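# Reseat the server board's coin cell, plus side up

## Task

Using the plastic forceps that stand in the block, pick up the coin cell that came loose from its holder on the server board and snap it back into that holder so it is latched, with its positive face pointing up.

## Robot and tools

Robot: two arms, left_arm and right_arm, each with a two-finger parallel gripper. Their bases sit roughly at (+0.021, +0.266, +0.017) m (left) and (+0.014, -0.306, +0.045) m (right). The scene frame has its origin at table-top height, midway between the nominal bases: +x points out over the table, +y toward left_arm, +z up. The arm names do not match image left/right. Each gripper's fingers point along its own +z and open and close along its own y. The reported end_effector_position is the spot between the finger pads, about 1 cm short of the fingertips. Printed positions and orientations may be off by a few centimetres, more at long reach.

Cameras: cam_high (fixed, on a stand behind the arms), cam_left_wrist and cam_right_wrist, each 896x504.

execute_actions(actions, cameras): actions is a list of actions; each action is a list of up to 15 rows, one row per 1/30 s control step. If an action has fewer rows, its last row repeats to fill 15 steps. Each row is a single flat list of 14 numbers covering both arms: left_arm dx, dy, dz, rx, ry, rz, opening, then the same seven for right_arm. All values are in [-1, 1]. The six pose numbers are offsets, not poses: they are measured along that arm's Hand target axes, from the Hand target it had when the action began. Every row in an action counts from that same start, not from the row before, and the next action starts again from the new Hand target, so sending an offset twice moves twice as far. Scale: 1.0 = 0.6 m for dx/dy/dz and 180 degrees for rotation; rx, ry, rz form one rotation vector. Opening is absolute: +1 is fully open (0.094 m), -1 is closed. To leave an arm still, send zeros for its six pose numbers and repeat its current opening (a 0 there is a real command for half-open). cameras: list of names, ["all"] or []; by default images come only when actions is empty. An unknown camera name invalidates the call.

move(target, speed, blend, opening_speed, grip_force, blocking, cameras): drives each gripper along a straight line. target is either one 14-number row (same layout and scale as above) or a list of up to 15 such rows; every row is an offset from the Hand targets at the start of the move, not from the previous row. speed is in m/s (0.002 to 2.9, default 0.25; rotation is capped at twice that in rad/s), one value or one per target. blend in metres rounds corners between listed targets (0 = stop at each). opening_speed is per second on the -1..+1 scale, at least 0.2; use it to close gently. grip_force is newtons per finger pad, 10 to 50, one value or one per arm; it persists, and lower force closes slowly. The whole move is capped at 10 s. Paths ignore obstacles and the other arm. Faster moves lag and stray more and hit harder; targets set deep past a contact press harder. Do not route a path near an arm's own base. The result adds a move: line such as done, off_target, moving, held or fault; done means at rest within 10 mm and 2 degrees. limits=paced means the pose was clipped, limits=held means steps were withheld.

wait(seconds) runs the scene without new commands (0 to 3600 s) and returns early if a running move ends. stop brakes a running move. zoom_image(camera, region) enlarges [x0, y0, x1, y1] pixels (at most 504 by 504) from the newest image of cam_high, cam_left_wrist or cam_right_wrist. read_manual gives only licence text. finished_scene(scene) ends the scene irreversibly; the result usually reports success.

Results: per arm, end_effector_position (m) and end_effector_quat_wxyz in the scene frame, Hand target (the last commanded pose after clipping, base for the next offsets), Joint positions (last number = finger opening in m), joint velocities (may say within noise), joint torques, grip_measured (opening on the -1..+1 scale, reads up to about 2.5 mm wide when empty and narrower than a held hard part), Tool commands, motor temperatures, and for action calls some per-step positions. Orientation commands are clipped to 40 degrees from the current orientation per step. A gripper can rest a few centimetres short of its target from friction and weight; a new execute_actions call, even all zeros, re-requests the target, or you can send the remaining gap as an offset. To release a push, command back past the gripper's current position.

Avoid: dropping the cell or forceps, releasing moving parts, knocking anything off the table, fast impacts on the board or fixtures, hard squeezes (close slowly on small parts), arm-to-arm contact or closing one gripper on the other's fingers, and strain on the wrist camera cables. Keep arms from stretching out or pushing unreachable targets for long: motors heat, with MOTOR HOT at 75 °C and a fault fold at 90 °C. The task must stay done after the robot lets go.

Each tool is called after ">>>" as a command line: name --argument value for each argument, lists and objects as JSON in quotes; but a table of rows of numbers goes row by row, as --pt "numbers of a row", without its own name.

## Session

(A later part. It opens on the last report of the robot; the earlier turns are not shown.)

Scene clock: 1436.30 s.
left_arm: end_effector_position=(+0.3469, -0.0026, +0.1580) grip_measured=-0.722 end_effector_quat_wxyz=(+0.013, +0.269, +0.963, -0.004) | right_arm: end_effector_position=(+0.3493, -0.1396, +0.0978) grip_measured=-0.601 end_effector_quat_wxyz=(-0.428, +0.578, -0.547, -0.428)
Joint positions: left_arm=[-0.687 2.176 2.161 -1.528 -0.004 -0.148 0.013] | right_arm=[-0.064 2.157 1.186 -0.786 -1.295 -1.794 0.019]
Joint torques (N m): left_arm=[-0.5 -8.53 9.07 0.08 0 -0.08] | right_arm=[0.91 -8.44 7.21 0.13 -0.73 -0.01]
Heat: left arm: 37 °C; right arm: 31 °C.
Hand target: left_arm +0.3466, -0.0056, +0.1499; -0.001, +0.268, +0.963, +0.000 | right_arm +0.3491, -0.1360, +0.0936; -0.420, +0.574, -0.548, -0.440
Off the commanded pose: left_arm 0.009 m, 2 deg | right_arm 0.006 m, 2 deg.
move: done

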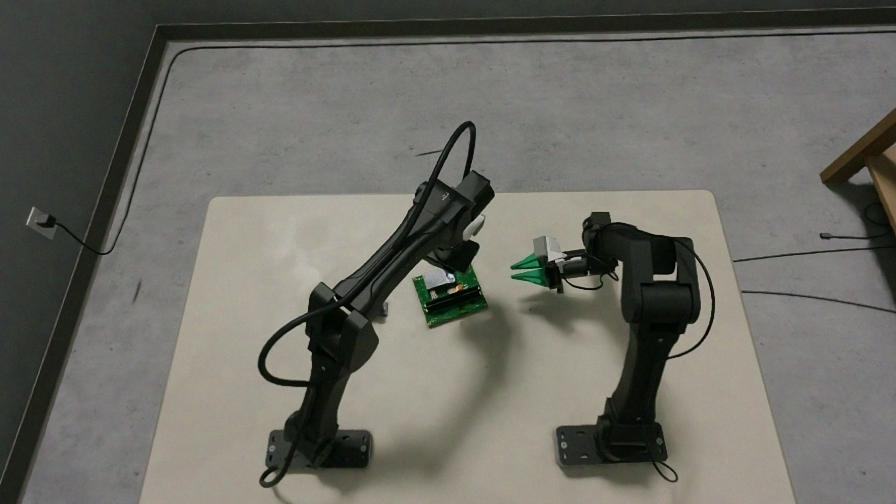

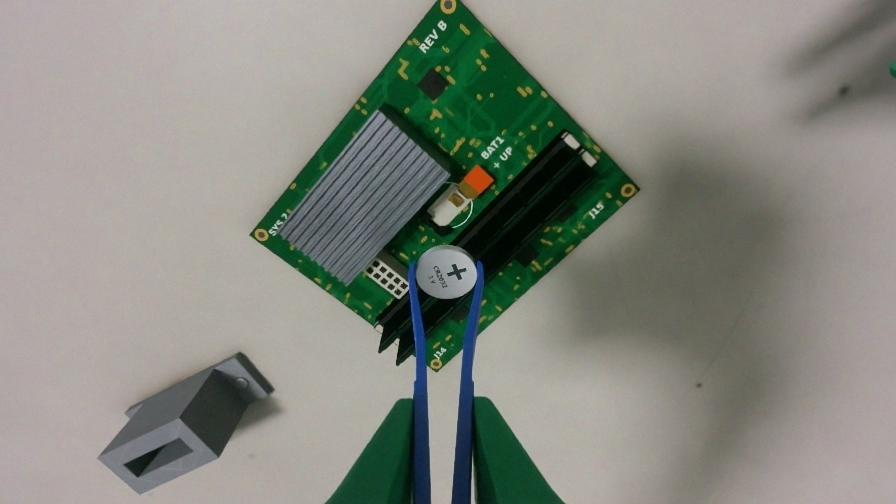

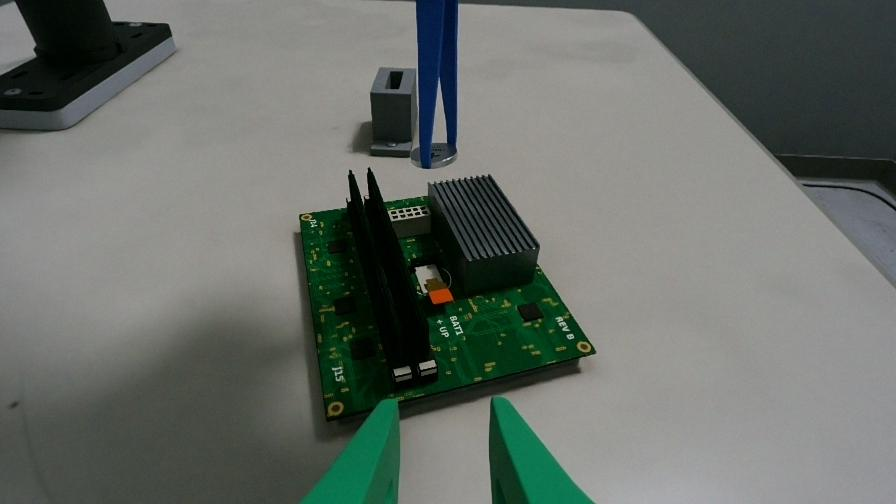

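>>> move --target '[0.0007, 0.013, 0.0333, 0.0454, -0.0032, 0, -0.725, 0, 0, 0, 0, 0, 0, -0.6]' --speed 0.1 --cameras '["cam_left_wrist", "cam_right_wrist"]'

>>> zoom_image --camera "cam_left_wrist" --region '[390, 180, 510, 300]'

>>> zoom_image --camera "cam_right_wrist" --region '[370, 130, 530, 310]'

Scene clock: 1491.37 s.
left_arm: end_effector_position=(+0.3494, +0.0009, +0.1270) grip_measured=-0.722 end_effector_quat_wxyz=(-0.022, +0.266, +0.962, -0.063) | right_arm: end_effector_position=(+0.3490, -0.1396, +0.0979) grip_measured=-0.601 end_effector_quat_wxyz=(-0.428, +0.578, -0.547, -0.428)
Joint positions: left_arm=[-0.618 2.176 2.03 -1.422 0.134 -0.085 0.013] | right_arm=[-0.064 2.157 1.186 -0.789 -1.295 -1.796 0.019]
Joint torques (N m): left_arm=[0.31 -13.31 5.56 0.4 0.11 0.1] | right_arm=[0.91 -8.36 7.32 0.13 -0.72 0.02]
Heat: left arm: 38 °C; right arm: 32 °C.
Hand target: left_arm +0.3502, +0.0012, +0.1298; -0.015, +0.267, +0.961, -0.070 | right_arm +0.3491, -0.1360, +0.0936; -0.420, +0.574, -0.548, -0.440
Off the commanded pose: left_arm 0.003 m, 1 deg | right_arm 0.006 m, 2 deg.
move: done

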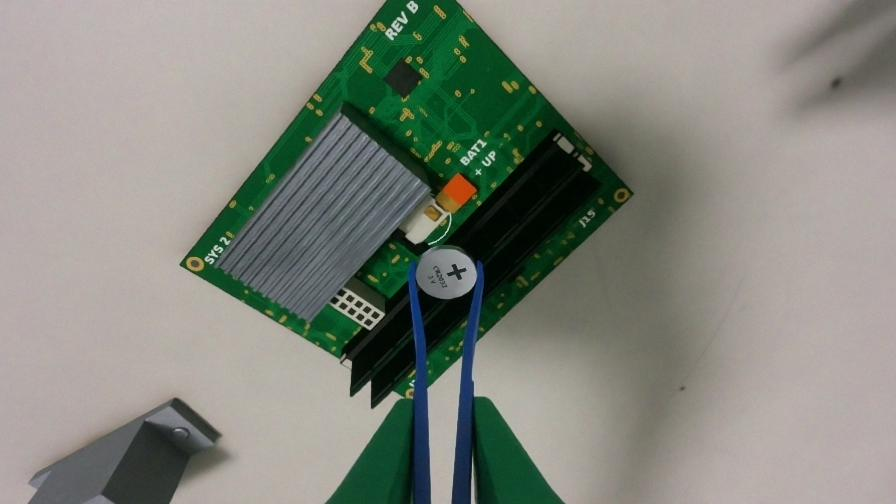

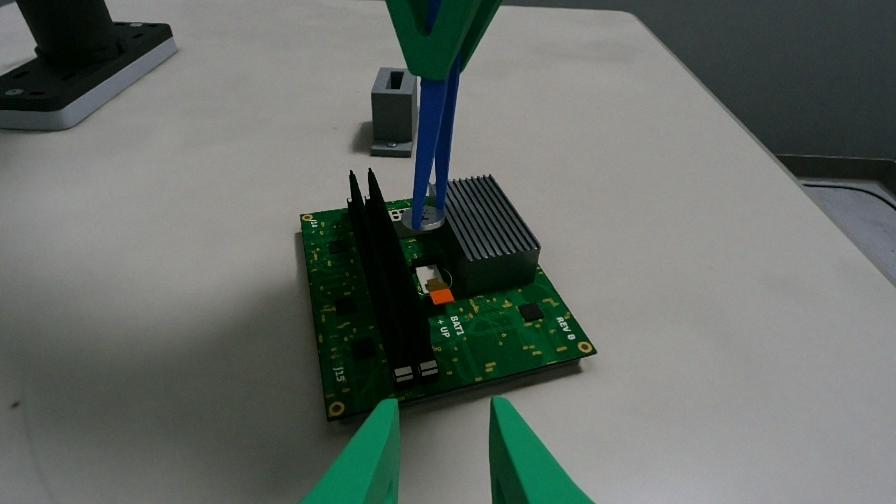

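Scaled by 4.200 from the camera's image (finer frame: 1280x720).

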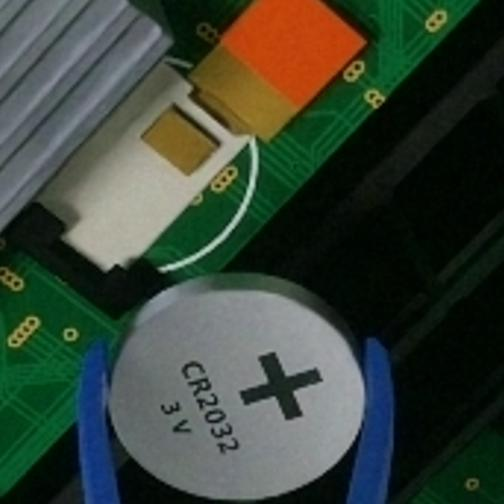

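Scaled by 2.800 from the camera's image (finer frame: 1280x720).

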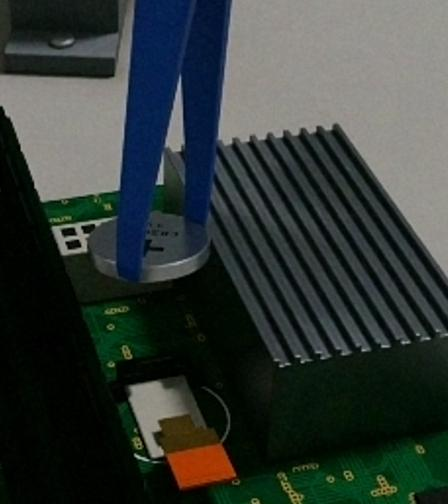

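>>> move --target '[-0.0025, 0.008, 0.0325, 0, 0, 0, -0.725, 0, 0, 0, 0, 0, 0, -0.6]' --speed 0.06 --cameras '["cam_left_wrist", "cam_right_wrist"]'

>>> zoom_image --camera "cam_left_wrist" --region '[390, 190, 510, 310]'

>>> zoom_image --camera "cam_right_wrist" --region '[370, 170, 490, 310]'

Scene clock: 1537.93 s.
left_arm: end_effector_position=(+0.3518, +0.0017, +0.1079) grip_measured=-0.722 end_effector_quat_wxyz=(-0.021, +0.266, +0.962, -0.064) | right_arm: end_effector_position=(+0.3490, -0.1396, +0.0979) grip_measured=-0.601 end_effector_quat_wxyz=(-0.428, +0.578, -0.547, -0.428)
Joint positions: left_arm=[-0.613 2.176 1.954 -1.345 0.135 -0.08 0.013] | right_arm=[-0.064 2.157 1.186 -0.789 -1.295 -1.796 0.019]
Joint torques (N m): left_arm=[0.31 -13.15 5.57 0.41 0.1 0.09] | right_arm=[0.9 -8.39 7.31 0.13 -0.73 0.03]
Motor temperatures (°C): left_arm=[21 44 35 21 22 22 24] | right_arm=[24 32 26 25 24 22 23]
Heat: left arm: 44 °C; right arm: 32 °C.
Hand target: left_arm +0.3526, +0.0020, +0.1099; -0.015, +0.267, +0.961, -0.070 | right_arm +0.3491, -0.1360, +0.0936; -0.420, +0.574, -0.548, -0.440
Off the commanded pose: left_arm 0.002 m, 1 deg | right_arm 0.006 m, 2 deg.
move: done

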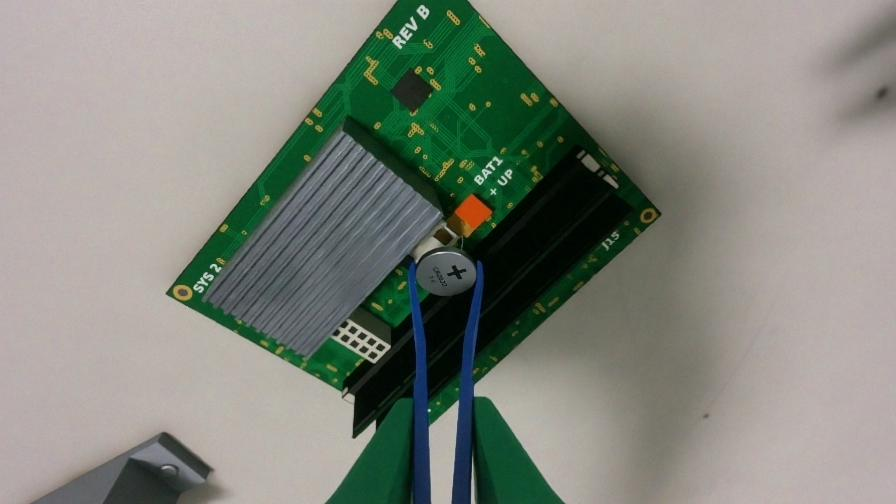

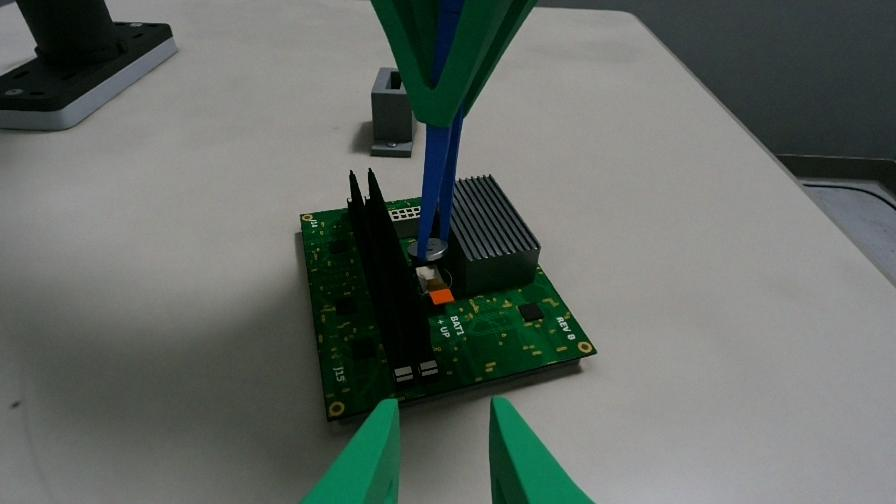

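Scaled by 4.200 from the camera's image (finer frame: 1280x720).

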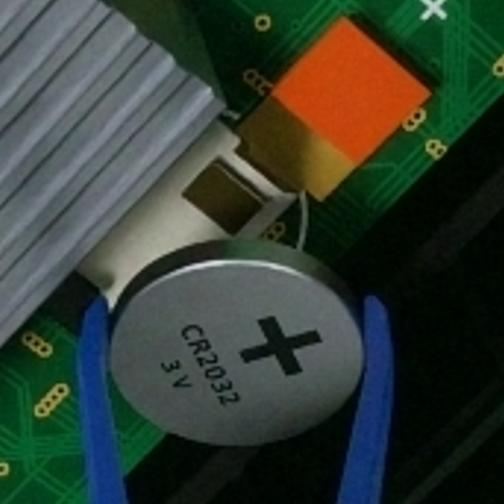

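Scaled by 3.600 from the camera's image (finer frame: 1280x720).

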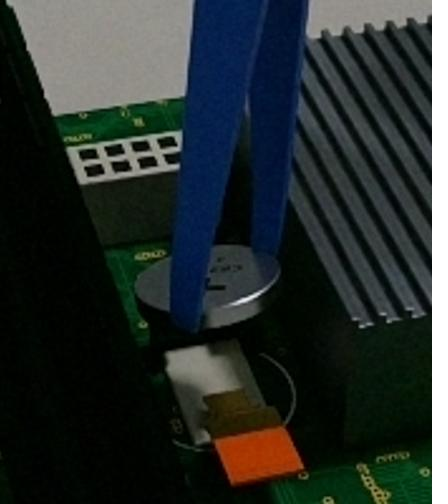

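>>> zoom_image --camera "cam_right_wrist" --region '[390, 200, 480, 290]'

>>> zoom_image --camera "cam_left_wrist" --region '[380, 180, 520, 320]'

Scaled by 5.600 from the camera's image (finer frame: 1280x720).

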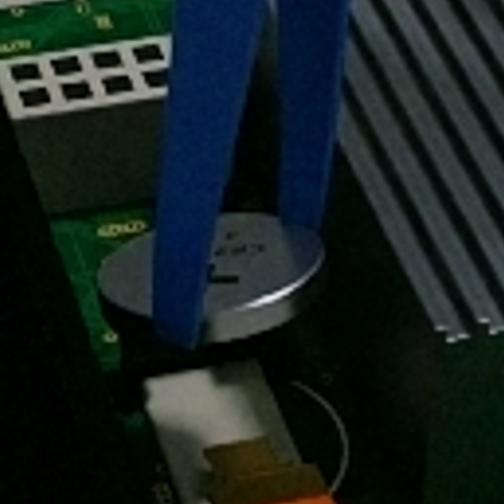

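Scaled by 3.600 from the camera's image (finer frame: 1280x720).

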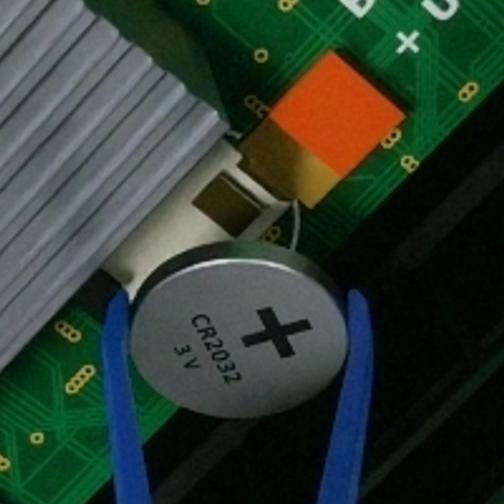

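>>> move --target '[-0.0022, 0.003, 0.0164, 0, 0, 0, -0.725, 0, 0, 0, 0, 0, 0, -0.6]' --speed 0.04 --cameras '["cam_left_wrist", "cam_right_wrist"]'

>>> zoom_image --camera "cam_right_wrist" --region '[390, 210, 480, 300]'

>>> zoom_image --camera "cam_left_wrist" --region '[380, 190, 520, 330]'

Scene clock: 1666.87 s.
left_arm: end_effector_position=(+0.3530, +0.0008, +0.1005) grip_measured=-0.722 end_effector_quat_wxyz=(-0.018, +0.267, +0.961, -0.065) | right_arm: end_effector_position=(+0.3490, -0.1396, +0.0979) grip_measured=-0.601 end_effector_quat_wxyz=(-0.428, +0.578, -0.547, -0.428)
Joint positions: left_arm=[-0.613 2.176 1.925 -1.31 0.135 -0.079 0.013] | right_arm=[-0.064 2.157 1.186 -0.789 -1.295 -1.796 0.019]
Joint torques (N m): left_arm=[0.4 -12.57 5.57 0.42 0.11 0.09] | right_arm=[0.91 -8.39 7.34 0.13 -0.73 0.03]
Heat: left arm: 47 °C; right arm: 32 °C.
Hand target: left_arm +0.3541, +0.0017, +0.0999; -0.015, +0.267, +0.961, -0.070 | right_arm +0.3491, -0.1360, +0.0936; -0.420, +0.574, -0.548, -0.440
Off the commanded pose: left_arm 0.002 m, 1 deg | right_arm 0.006 m, 2 deg.
move: done

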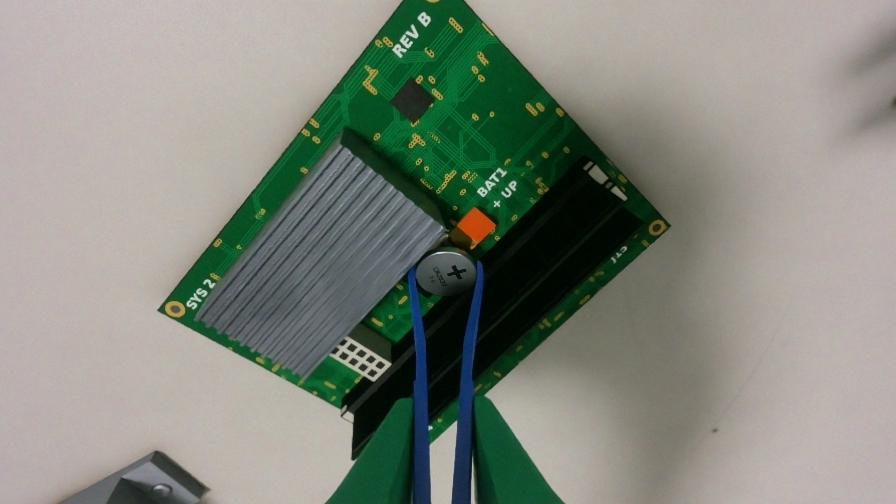

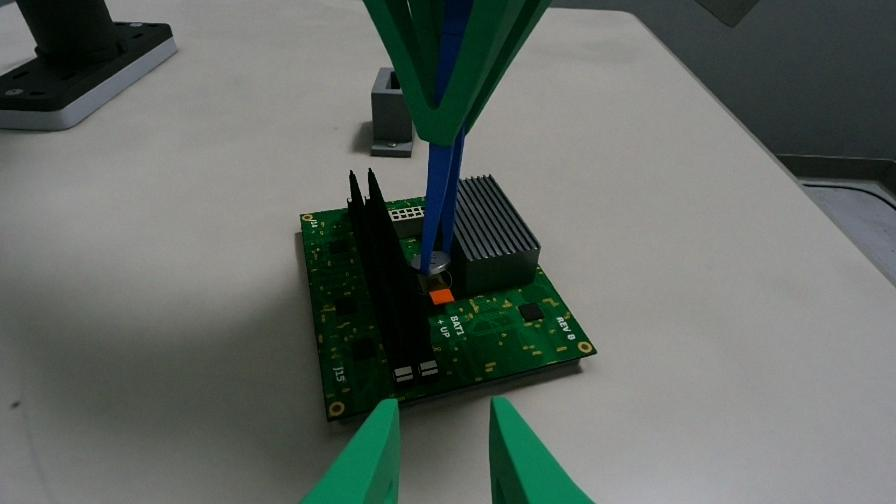

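Scaled by 5.600 from the camera's image (finer frame: 1280x720).

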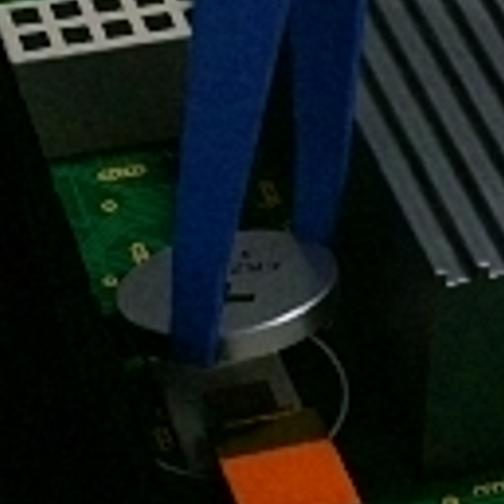

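Scaled by 3.600 from the camera's image (finer frame: 1280x720).

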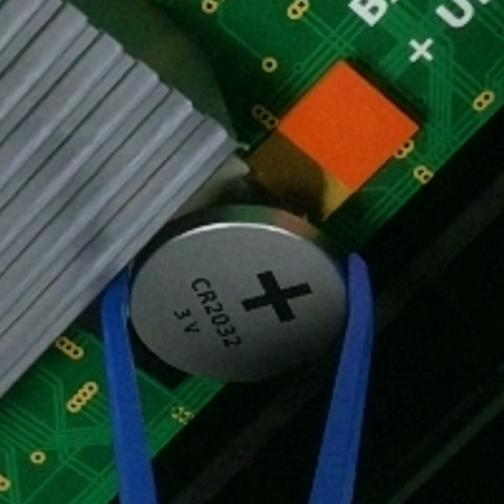

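>>> move --pt "-0.0013 -0.0192 -0.0173 -0.0454 0.0032 0 -0.725 0 0 0 0 0 0 -0.6" --pt "0.0367 0.0147 -0.0225 -0.0454 0.0032 0 -0.725 0 0 0 0 0 0 -0.6" --speed 0.05 --cameras '["cam_left_wrist", "cam_right_wrist"]'

>>> zoom_image --camera "cam_right_wrist" --region '[380, 180, 480, 280]'

>>> zoom_image --camera "cam_left_wrist" --region '[380, 190, 520, 330]'

Scene clock: 1727.23 s.
left_arm: end_effector_position=(+0.3380, +0.0210, +0.1012) grip_measured=-0.722 end_effector_quat_wxyz=(-0.021, +0.267, +0.964, +0.005) | right_arm: end_effector_position=(+0.3490, -0.1396, +0.0979) grip_measured=-0.601 end_effector_quat_wxyz=(-0.428, +0.578, -0.547, -0.428)
Joint positions: left_arm=[-0.651 2.128 1.857 -1.342 0.006 -0.117 0.013] | right_arm=[-0.064 2.157 1.186 -0.789 -1.295 -1.796 0.019]
Joint torques (N m): left_arm=[0.2 -14.89 5.52 0.31 -0.11 0.07] | right_arm=[0.91 -8.36 7.31 0.13 -0.73 0.02]
Heat: left arm: 47 °C; right arm: 32 °C.
Hand target: left_arm +0.3406, +0.0223, +0.1118; -0.001, +0.268, +0.963, +0.000 | right_arm +0.3491, -0.1360, +0.0936; -0.420, +0.574, -0.548, -0.440
Off the commanded pose: left_arm 0.011 m, 2 deg | right_arm 0.006 m, 2 deg.
move: off_target (left_arm)

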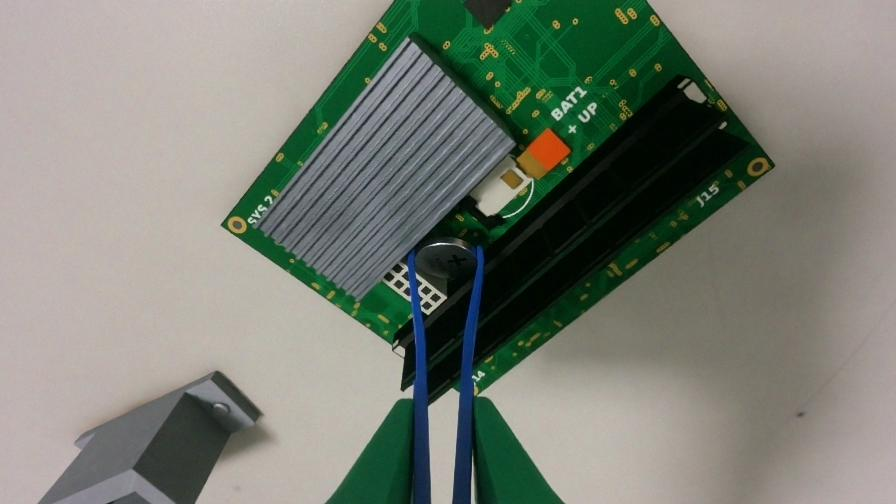

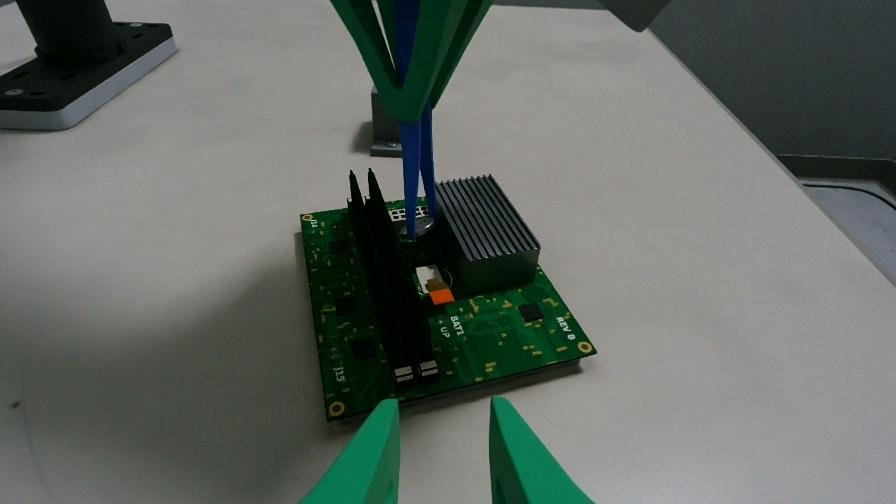

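Scaled by 5.040 from the camera's image (finer frame: 1280x720).

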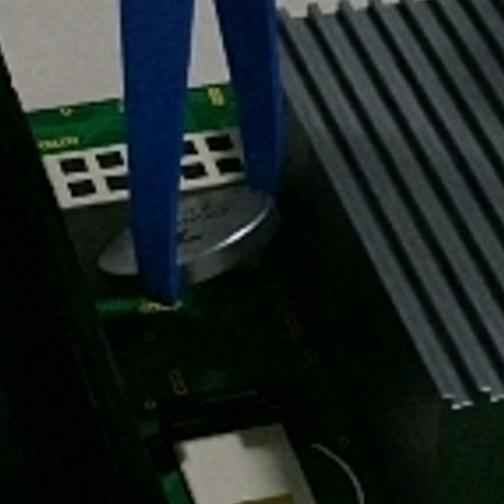

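Scaled by 3.600 from the camera's image (finer frame: 1280x720).

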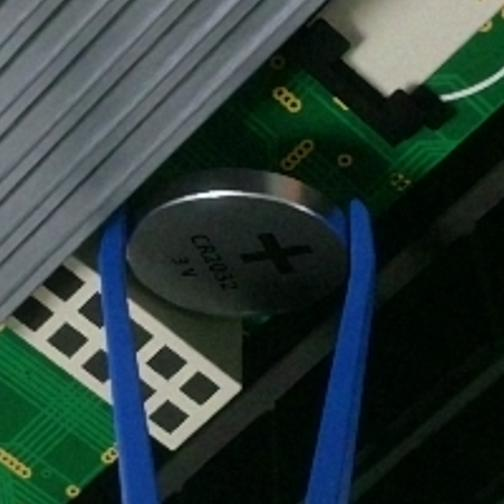

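>>> move --target '[0, 0, 0.022, 0, 0, 0, -0.725, 0, 0, 0, 0, 0, 0, -0.6]' --speed 0.04 --cameras '["cam_left_wrist", "cam_right_wrist"]'

>>> zoom_image --camera "cam_right_wrist" --region '[380, 180, 480, 280]'

>>> zoom_image --camera "cam_left_wrist" --region '[380, 190, 520, 330]'

Scene clock: 1752.20 s.
left_arm: end_effector_position=(+0.3378, +0.0212, +0.0887) grip_measured=-0.722 end_effector_quat_wxyz=(-0.020, +0.267, +0.964, +0.005) | right_arm: end_effector_position=(+0.3490, -0.1396, +0.0979) grip_measured=-0.601 end_effector_quat_wxyz=(-0.428, +0.578, -0.547, -0.428)
Joint positions: left_arm=[-0.651 2.128 1.808 -1.291 0.006 -0.117 0.013] | right_arm=[-0.064 2.157 1.186 -0.789 -1.295 -1.796 0.019]
Joint torques (N m): left_arm=[0.24 -14.74 5.52 0.32 -0.11 0.08] | right_arm=[0.91 -8.38 7.32 0.13 -0.73 0.03]
Heat: left arm: 45 °C; right arm: 32 °C.
Hand target: left_arm +0.3405, +0.0223, +0.0986; -0.001, +0.268, +0.963, +0.000 | right_arm +0.3491, -0.1360, +0.0936; -0.420, +0.574, -0.548, -0.440
Off the commanded pose: left_arm 0.010 m, 2 deg | right_arm 0.006 m, 2 deg.
move: done

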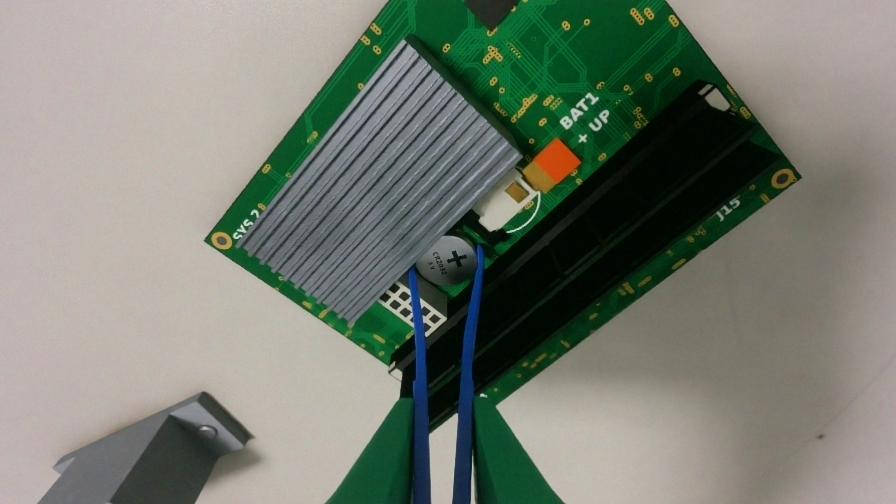

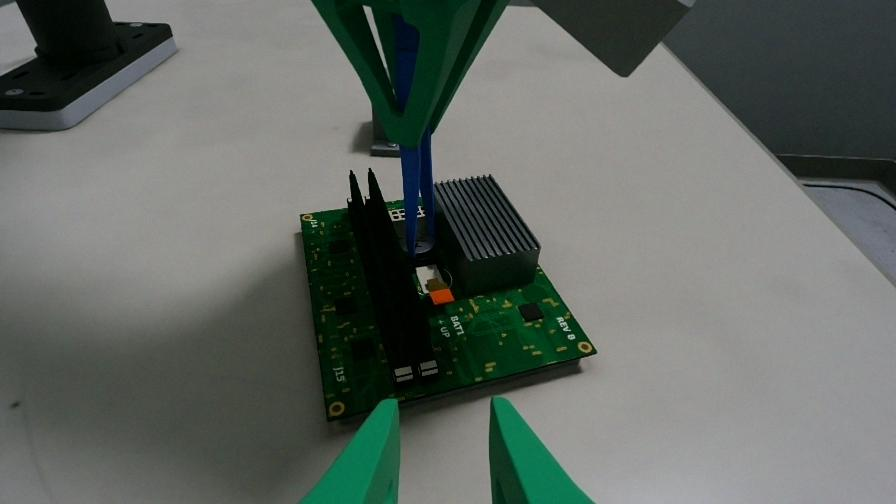

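Scaled by 5.040 from the camera's image (finer frame: 1280x720).

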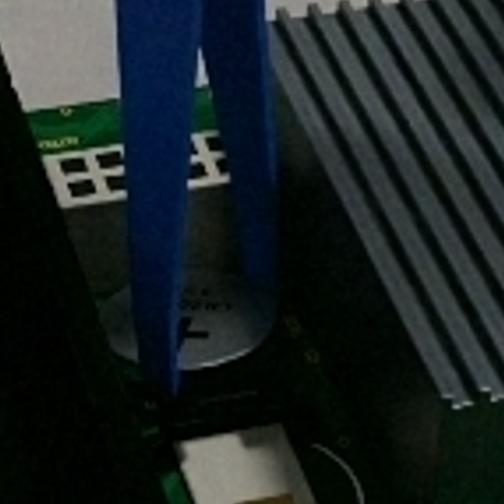

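Scaled by 3.600 from the camera's image (finer frame: 1280x720).

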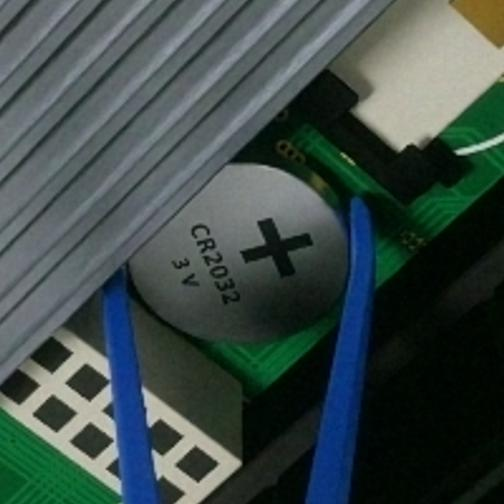

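>>> move --pt "0 0 0 0 0 0 -0.64 0 0 0 0 0 0 -0.6" --pt "-0.0037 0 -0.0333 0 0.0261 0 -0.64 0 0 0 0 0 0 -0.6" --speed 0.06 --opening_speed 0.3 --cameras '["cam_left_wrist", "cam_right_wrist"]'

>>> zoom_image --camera "cam_right_wrist" --region '[380, 180, 480, 280]'

>>> zoom_image --camera "cam_left_wrist" --region '[380, 170, 520, 310]'

Scene clock: 1786.90 s.
left_arm: end_effector_position=(+0.3403, +0.0210, +0.1256) grip_measured=-0.642 end_effector_quat_wxyz=(-0.028, +0.268, +0.963, +0.008) | right_arm: end_effector_position=(+0.3490, -0.1396, +0.0979) grip_measured=-0.601 end_effector_quat_wxyz=(-0.428, +0.578, -0.547, -0.428)
Joint positions: left_arm=[-0.648 2.157 1.999 -1.47 0.006 -0.112 0.017] | right_arm=[-0.064 2.157 1.186 -0.789 -1.295 -1.796 0.019]
Joint torques (N m): left_arm=[0.35 -8.46 9.06 -0.08 -0.02 0.07] | right_arm=[0.88 -8.38 7.32 0.13 -0.73 0.02]
Heat: left arm: 45 °C; right arm: 32 °C.
Hand target: left_arm +0.3425, +0.0211, +0.1185; -0.040, +0.268, +0.963, +0.011 | right_arm +0.3491, -0.1360, +0.0936; -0.420, +0.574, -0.548, -0.440
Off the commanded pose: left_arm 0.007 m, 2 deg | right_arm 0.006 m, 2 deg.
move: done

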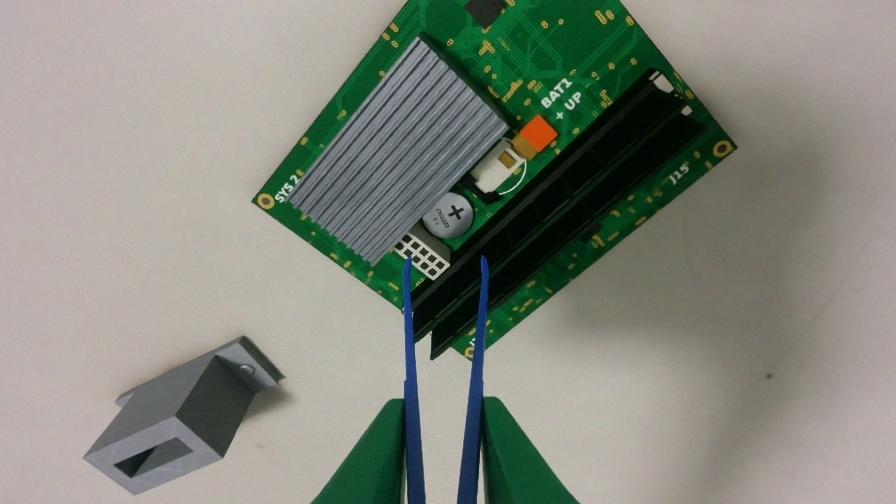

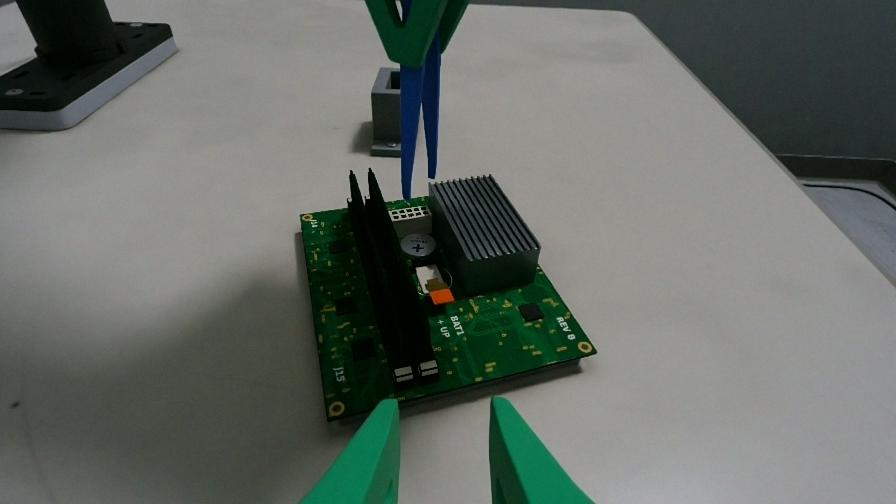

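Scaled by 5.040 from the camera's image (finer frame: 1280x720).

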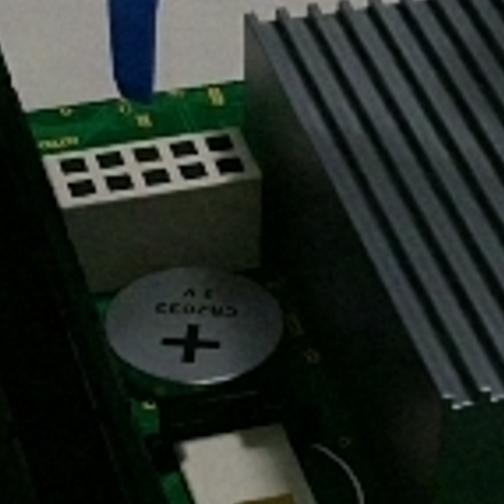

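Scaled by 3.600 from the camera's image (finer frame: 1280x720).

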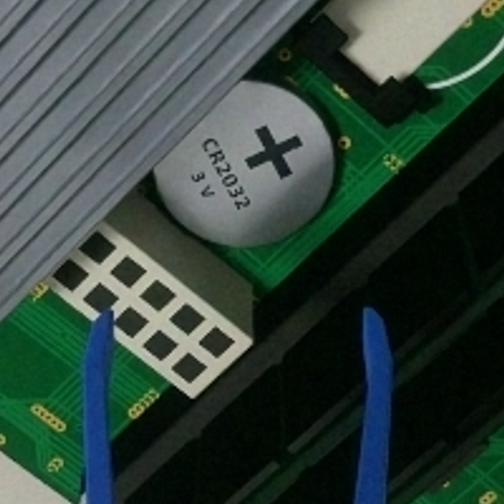

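>>> move --target '[-0.0035, 0, 0.0416, 0, 0, 0, -0.64, 0, 0, 0, 0, 0, 0, -0.6]' --speed 0.06 --cameras '["cam_left_wrist", "cam_right_wrist"]'

>>> zoom_image --camera "cam_right_wrist" --region '[380, 180, 480, 280]'

>>> zoom_image --camera "cam_left_wrist" --region '[380, 190, 520, 330]'

Scene clock: 1805.53 s.
left_arm: end_effector_position=(+0.3420, +0.0197, +0.1103) grip_measured=-0.642 end_effector_quat_wxyz=(-0.025, +0.268, +0.963, +0.007) | right_arm: end_effector_position=(+0.3490, -0.1396, +0.0979) grip_measured=-0.601 end_effector_quat_wxyz=(-0.428, +0.578, -0.547, -0.428)
Joint positions: left_arm=[-0.648 2.157 1.938 -1.404 0.006 -0.112 0.017] | right_arm=[-0.064 2.157 1.186 -0.789 -1.295 -1.796 0.019]
Joint torques (N m): left_arm=[0.36 -8.76 5.5 0.32 -0.01 0.07] | right_arm=[0.91 -8.38 7.31 0.13 -0.73 0.02]
Heat: left arm: 43 °C; right arm: 32 °C.
Hand target: left_arm +0.3425, +0.0211, +0.0935; -0.040, +0.268, +0.963, +0.011 | right_arm +0.3491, -0.1360, +0.0936; -0.420, +0.574, -0.548, -0.440
Off the commanded pose: left_arm 0.017 m, 2 deg | right_arm 0.006 m, 2 deg.
move: off_target (left_arm)

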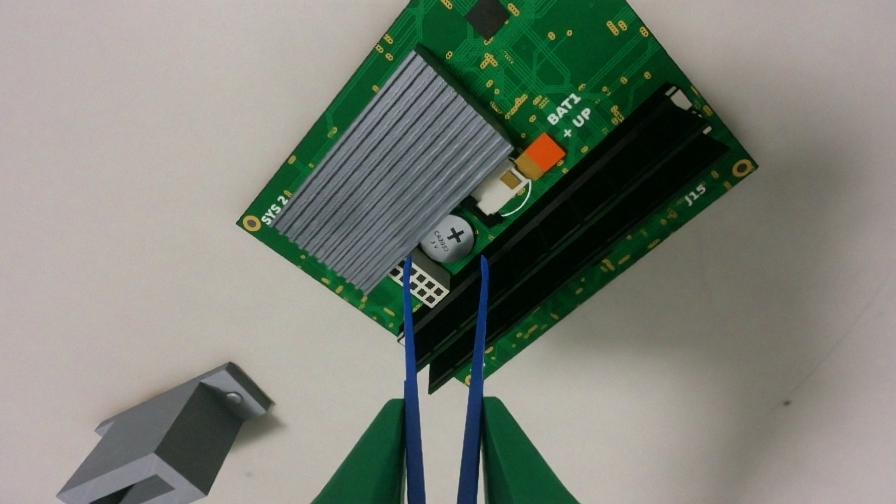

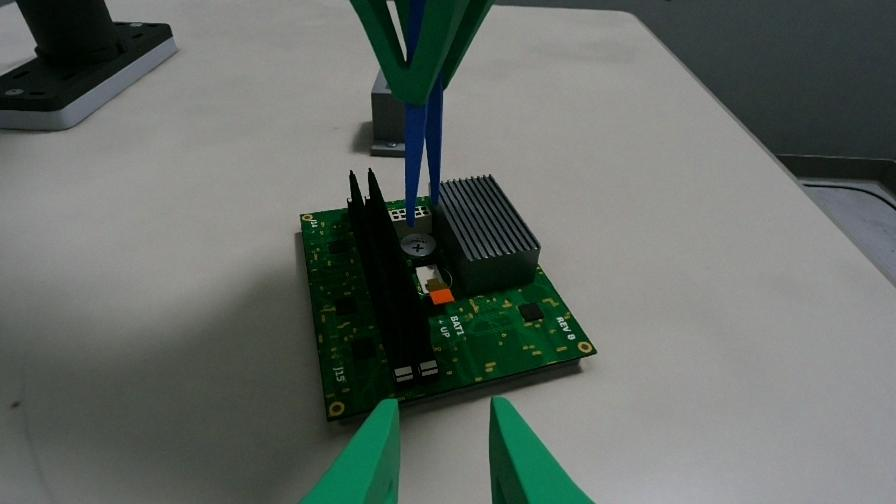

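Scaled by 5.040 from the camera's image (finer frame: 1280x720).

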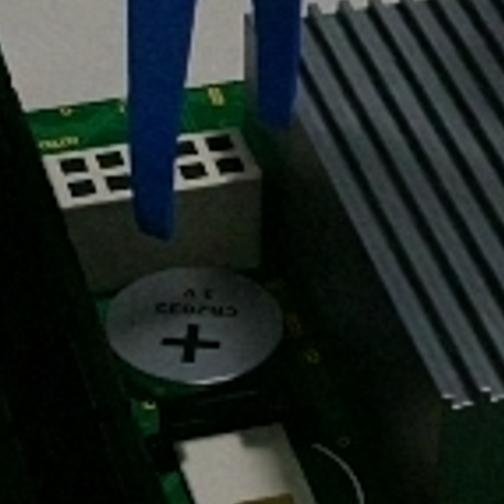

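Scaled by 3.600 from the camera's image (finer frame: 1280x720).

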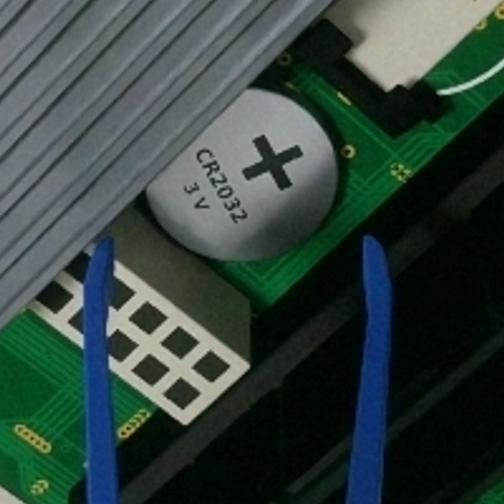

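>>> move --target '[0.0035, 0, 0.0217, 0, 0, 0, -0.64, 0, 0, 0, 0, 0, 0, -0.6]' --speed 0.05 --cameras '["cam_left_wrist", "cam_right_wrist"]'

>>> zoom_image --camera "cam_right_wrist" --region '[380, 180, 480, 280]'

>>> zoom_image --camera "cam_left_wrist" --region '[380, 190, 520, 330]'

Scene clock: 1821.07 s.
left_arm: end_effector_position=(+0.3399, +0.0210, +0.0938) grip_measured=-0.642 end_effector_quat_wxyz=(-0.029, +0.268, +0.963, +0.008) | right_arm: end_effector_position=(+0.3490, -0.1396, +0.0979) grip_measured=-0.601 end_effector_quat_wxyz=(-0.428, +0.578, -0.547, -0.428)
Joint positions: left_arm=[-0.648 2.157 1.872 -1.347 0.007 -0.112 0.017] | right_arm=[-0.064 2.157 1.186 -0.789 -1.295 -1.796 0.019]
Joint torques (N m): left_arm=[0.24 -9.58 5.42 0.3 -0.02 0.06] | right_arm=[0.9 -8.38 7.32 0.13 -0.73 0.02]
Heat: left arm: 41 °C; right arm: 32 °C.
Hand target: left_arm +0.3398, +0.0227, +0.0806; -0.040, +0.268, +0.963, +0.011 | right_arm +0.3491, -0.1360, +0.0936; -0.420, +0.574, -0.548, -0.440
Off the commanded pose: left_arm 0.013 m, 1 deg | right_arm 0.006 m, 2 deg.
move: off_target (left_arm)

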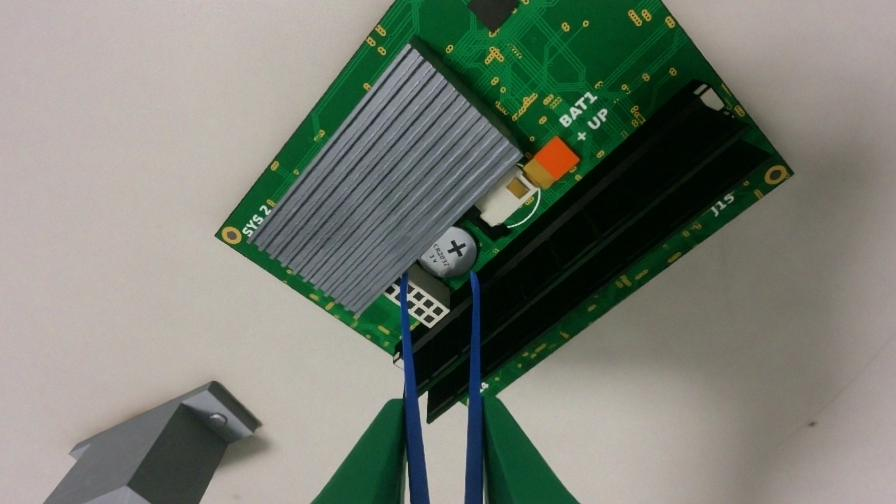

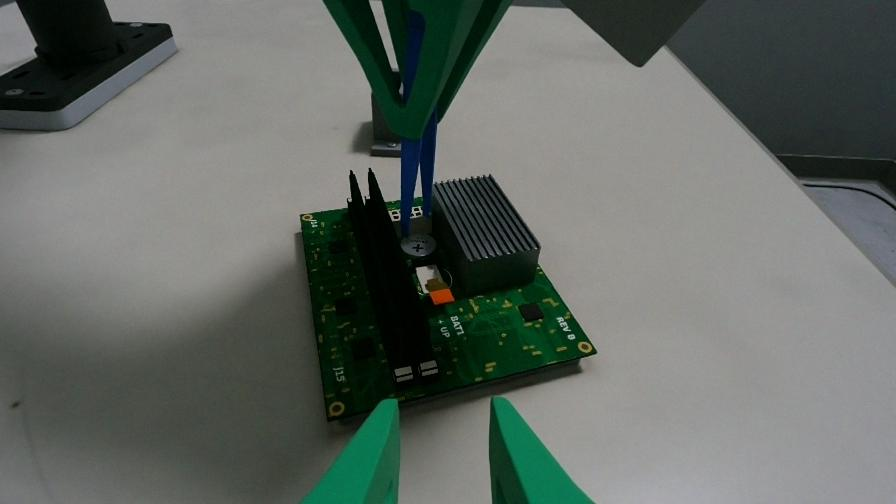

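Scaled by 5.040 from the camera's image (finer frame: 1280x720).

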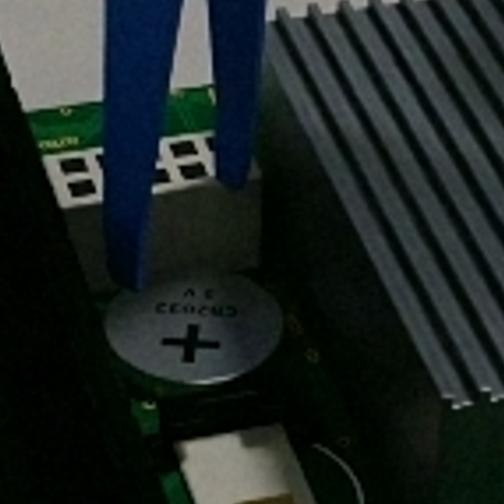

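Scaled by 3.600 from the camera's image (finer frame: 1280x720).

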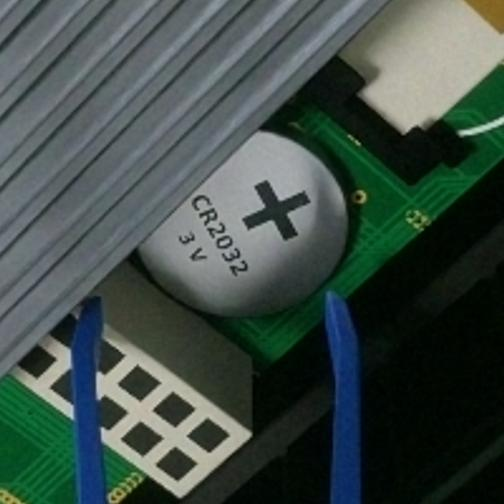

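>>> move --pt "0.0058 0 -0.0698 0 0 0 -0.645 0 0 0 0 0 0 -0.6" --pt "0.0058 0 -0.0698 0 0 0.0556 -0.645 0 0 0 0 0 0 -0.6" --speed 0.08 --blend '[0.003, 0]' --cameras '["cam_left_wrist", "cam_right_wrist"]'

>>> zoom_image --camera "cam_right_wrist" --region '[380, 180, 480, 280]'

>>> zoom_image --camera "cam_left_wrist" --region '[380, 150, 520, 290]'

Scene clock: 1852.07 s.
left_arm: end_effector_position=(+0.3376, +0.0228, +0.1247) grip_measured=-0.643 end_effector_quat_wxyz=(-0.035, +0.350, +0.936, +0.007) | right_arm: end_effector_position=(+0.3490, -0.1396, +0.0979) grip_measured=-0.601 end_effector_quat_wxyz=(-0.428, +0.578, -0.547, -0.428)
Joint positions: left_arm=[-0.648 2.157 1.994 -1.479 0.007 0.061 0.017] | right_arm=[-0.064 2.157 1.186 -0.789 -1.295 -1.796 0.019]
Joint torques (N m): left_arm=[0.27 -9.52 9.06 -0.11 -0.02 0.1] | right_arm=[0.9 -8.38 7.31 0.13 -0.73 0.02]
Heat: left arm: 41 °C; right arm: 32 °C.
Hand target: left_arm +0.3398, +0.0227, +0.1227; -0.041, +0.351, +0.936, +0.008 | right_arm +0.3491, -0.1360, +0.0936; -0.420, +0.574, -0.548, -0.440
Off the commanded pose: left_arm 0.003 m, 1 deg | right_arm 0.006 m, 2 deg.
move: done

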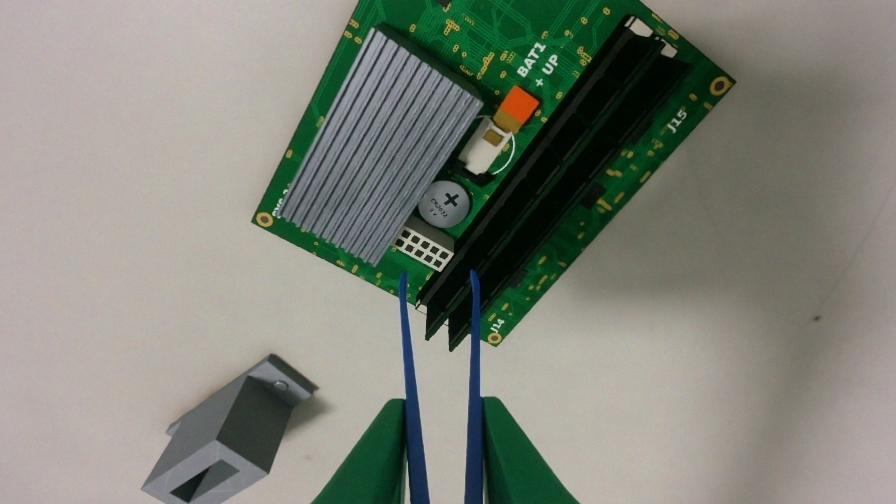

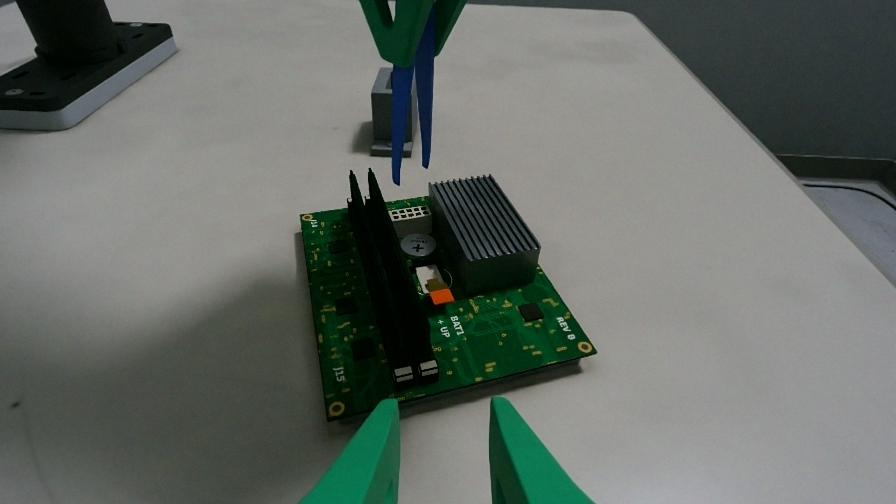

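Scaled by 5.040 from the camera's image (finer frame: 1280x720).

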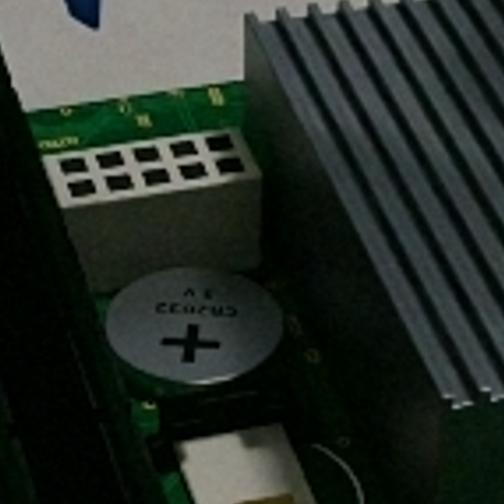

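Scaled by 3.600 from the camera's image (finer frame: 1280x720).

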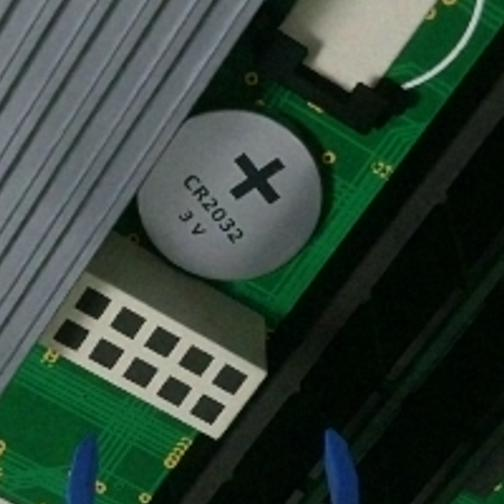

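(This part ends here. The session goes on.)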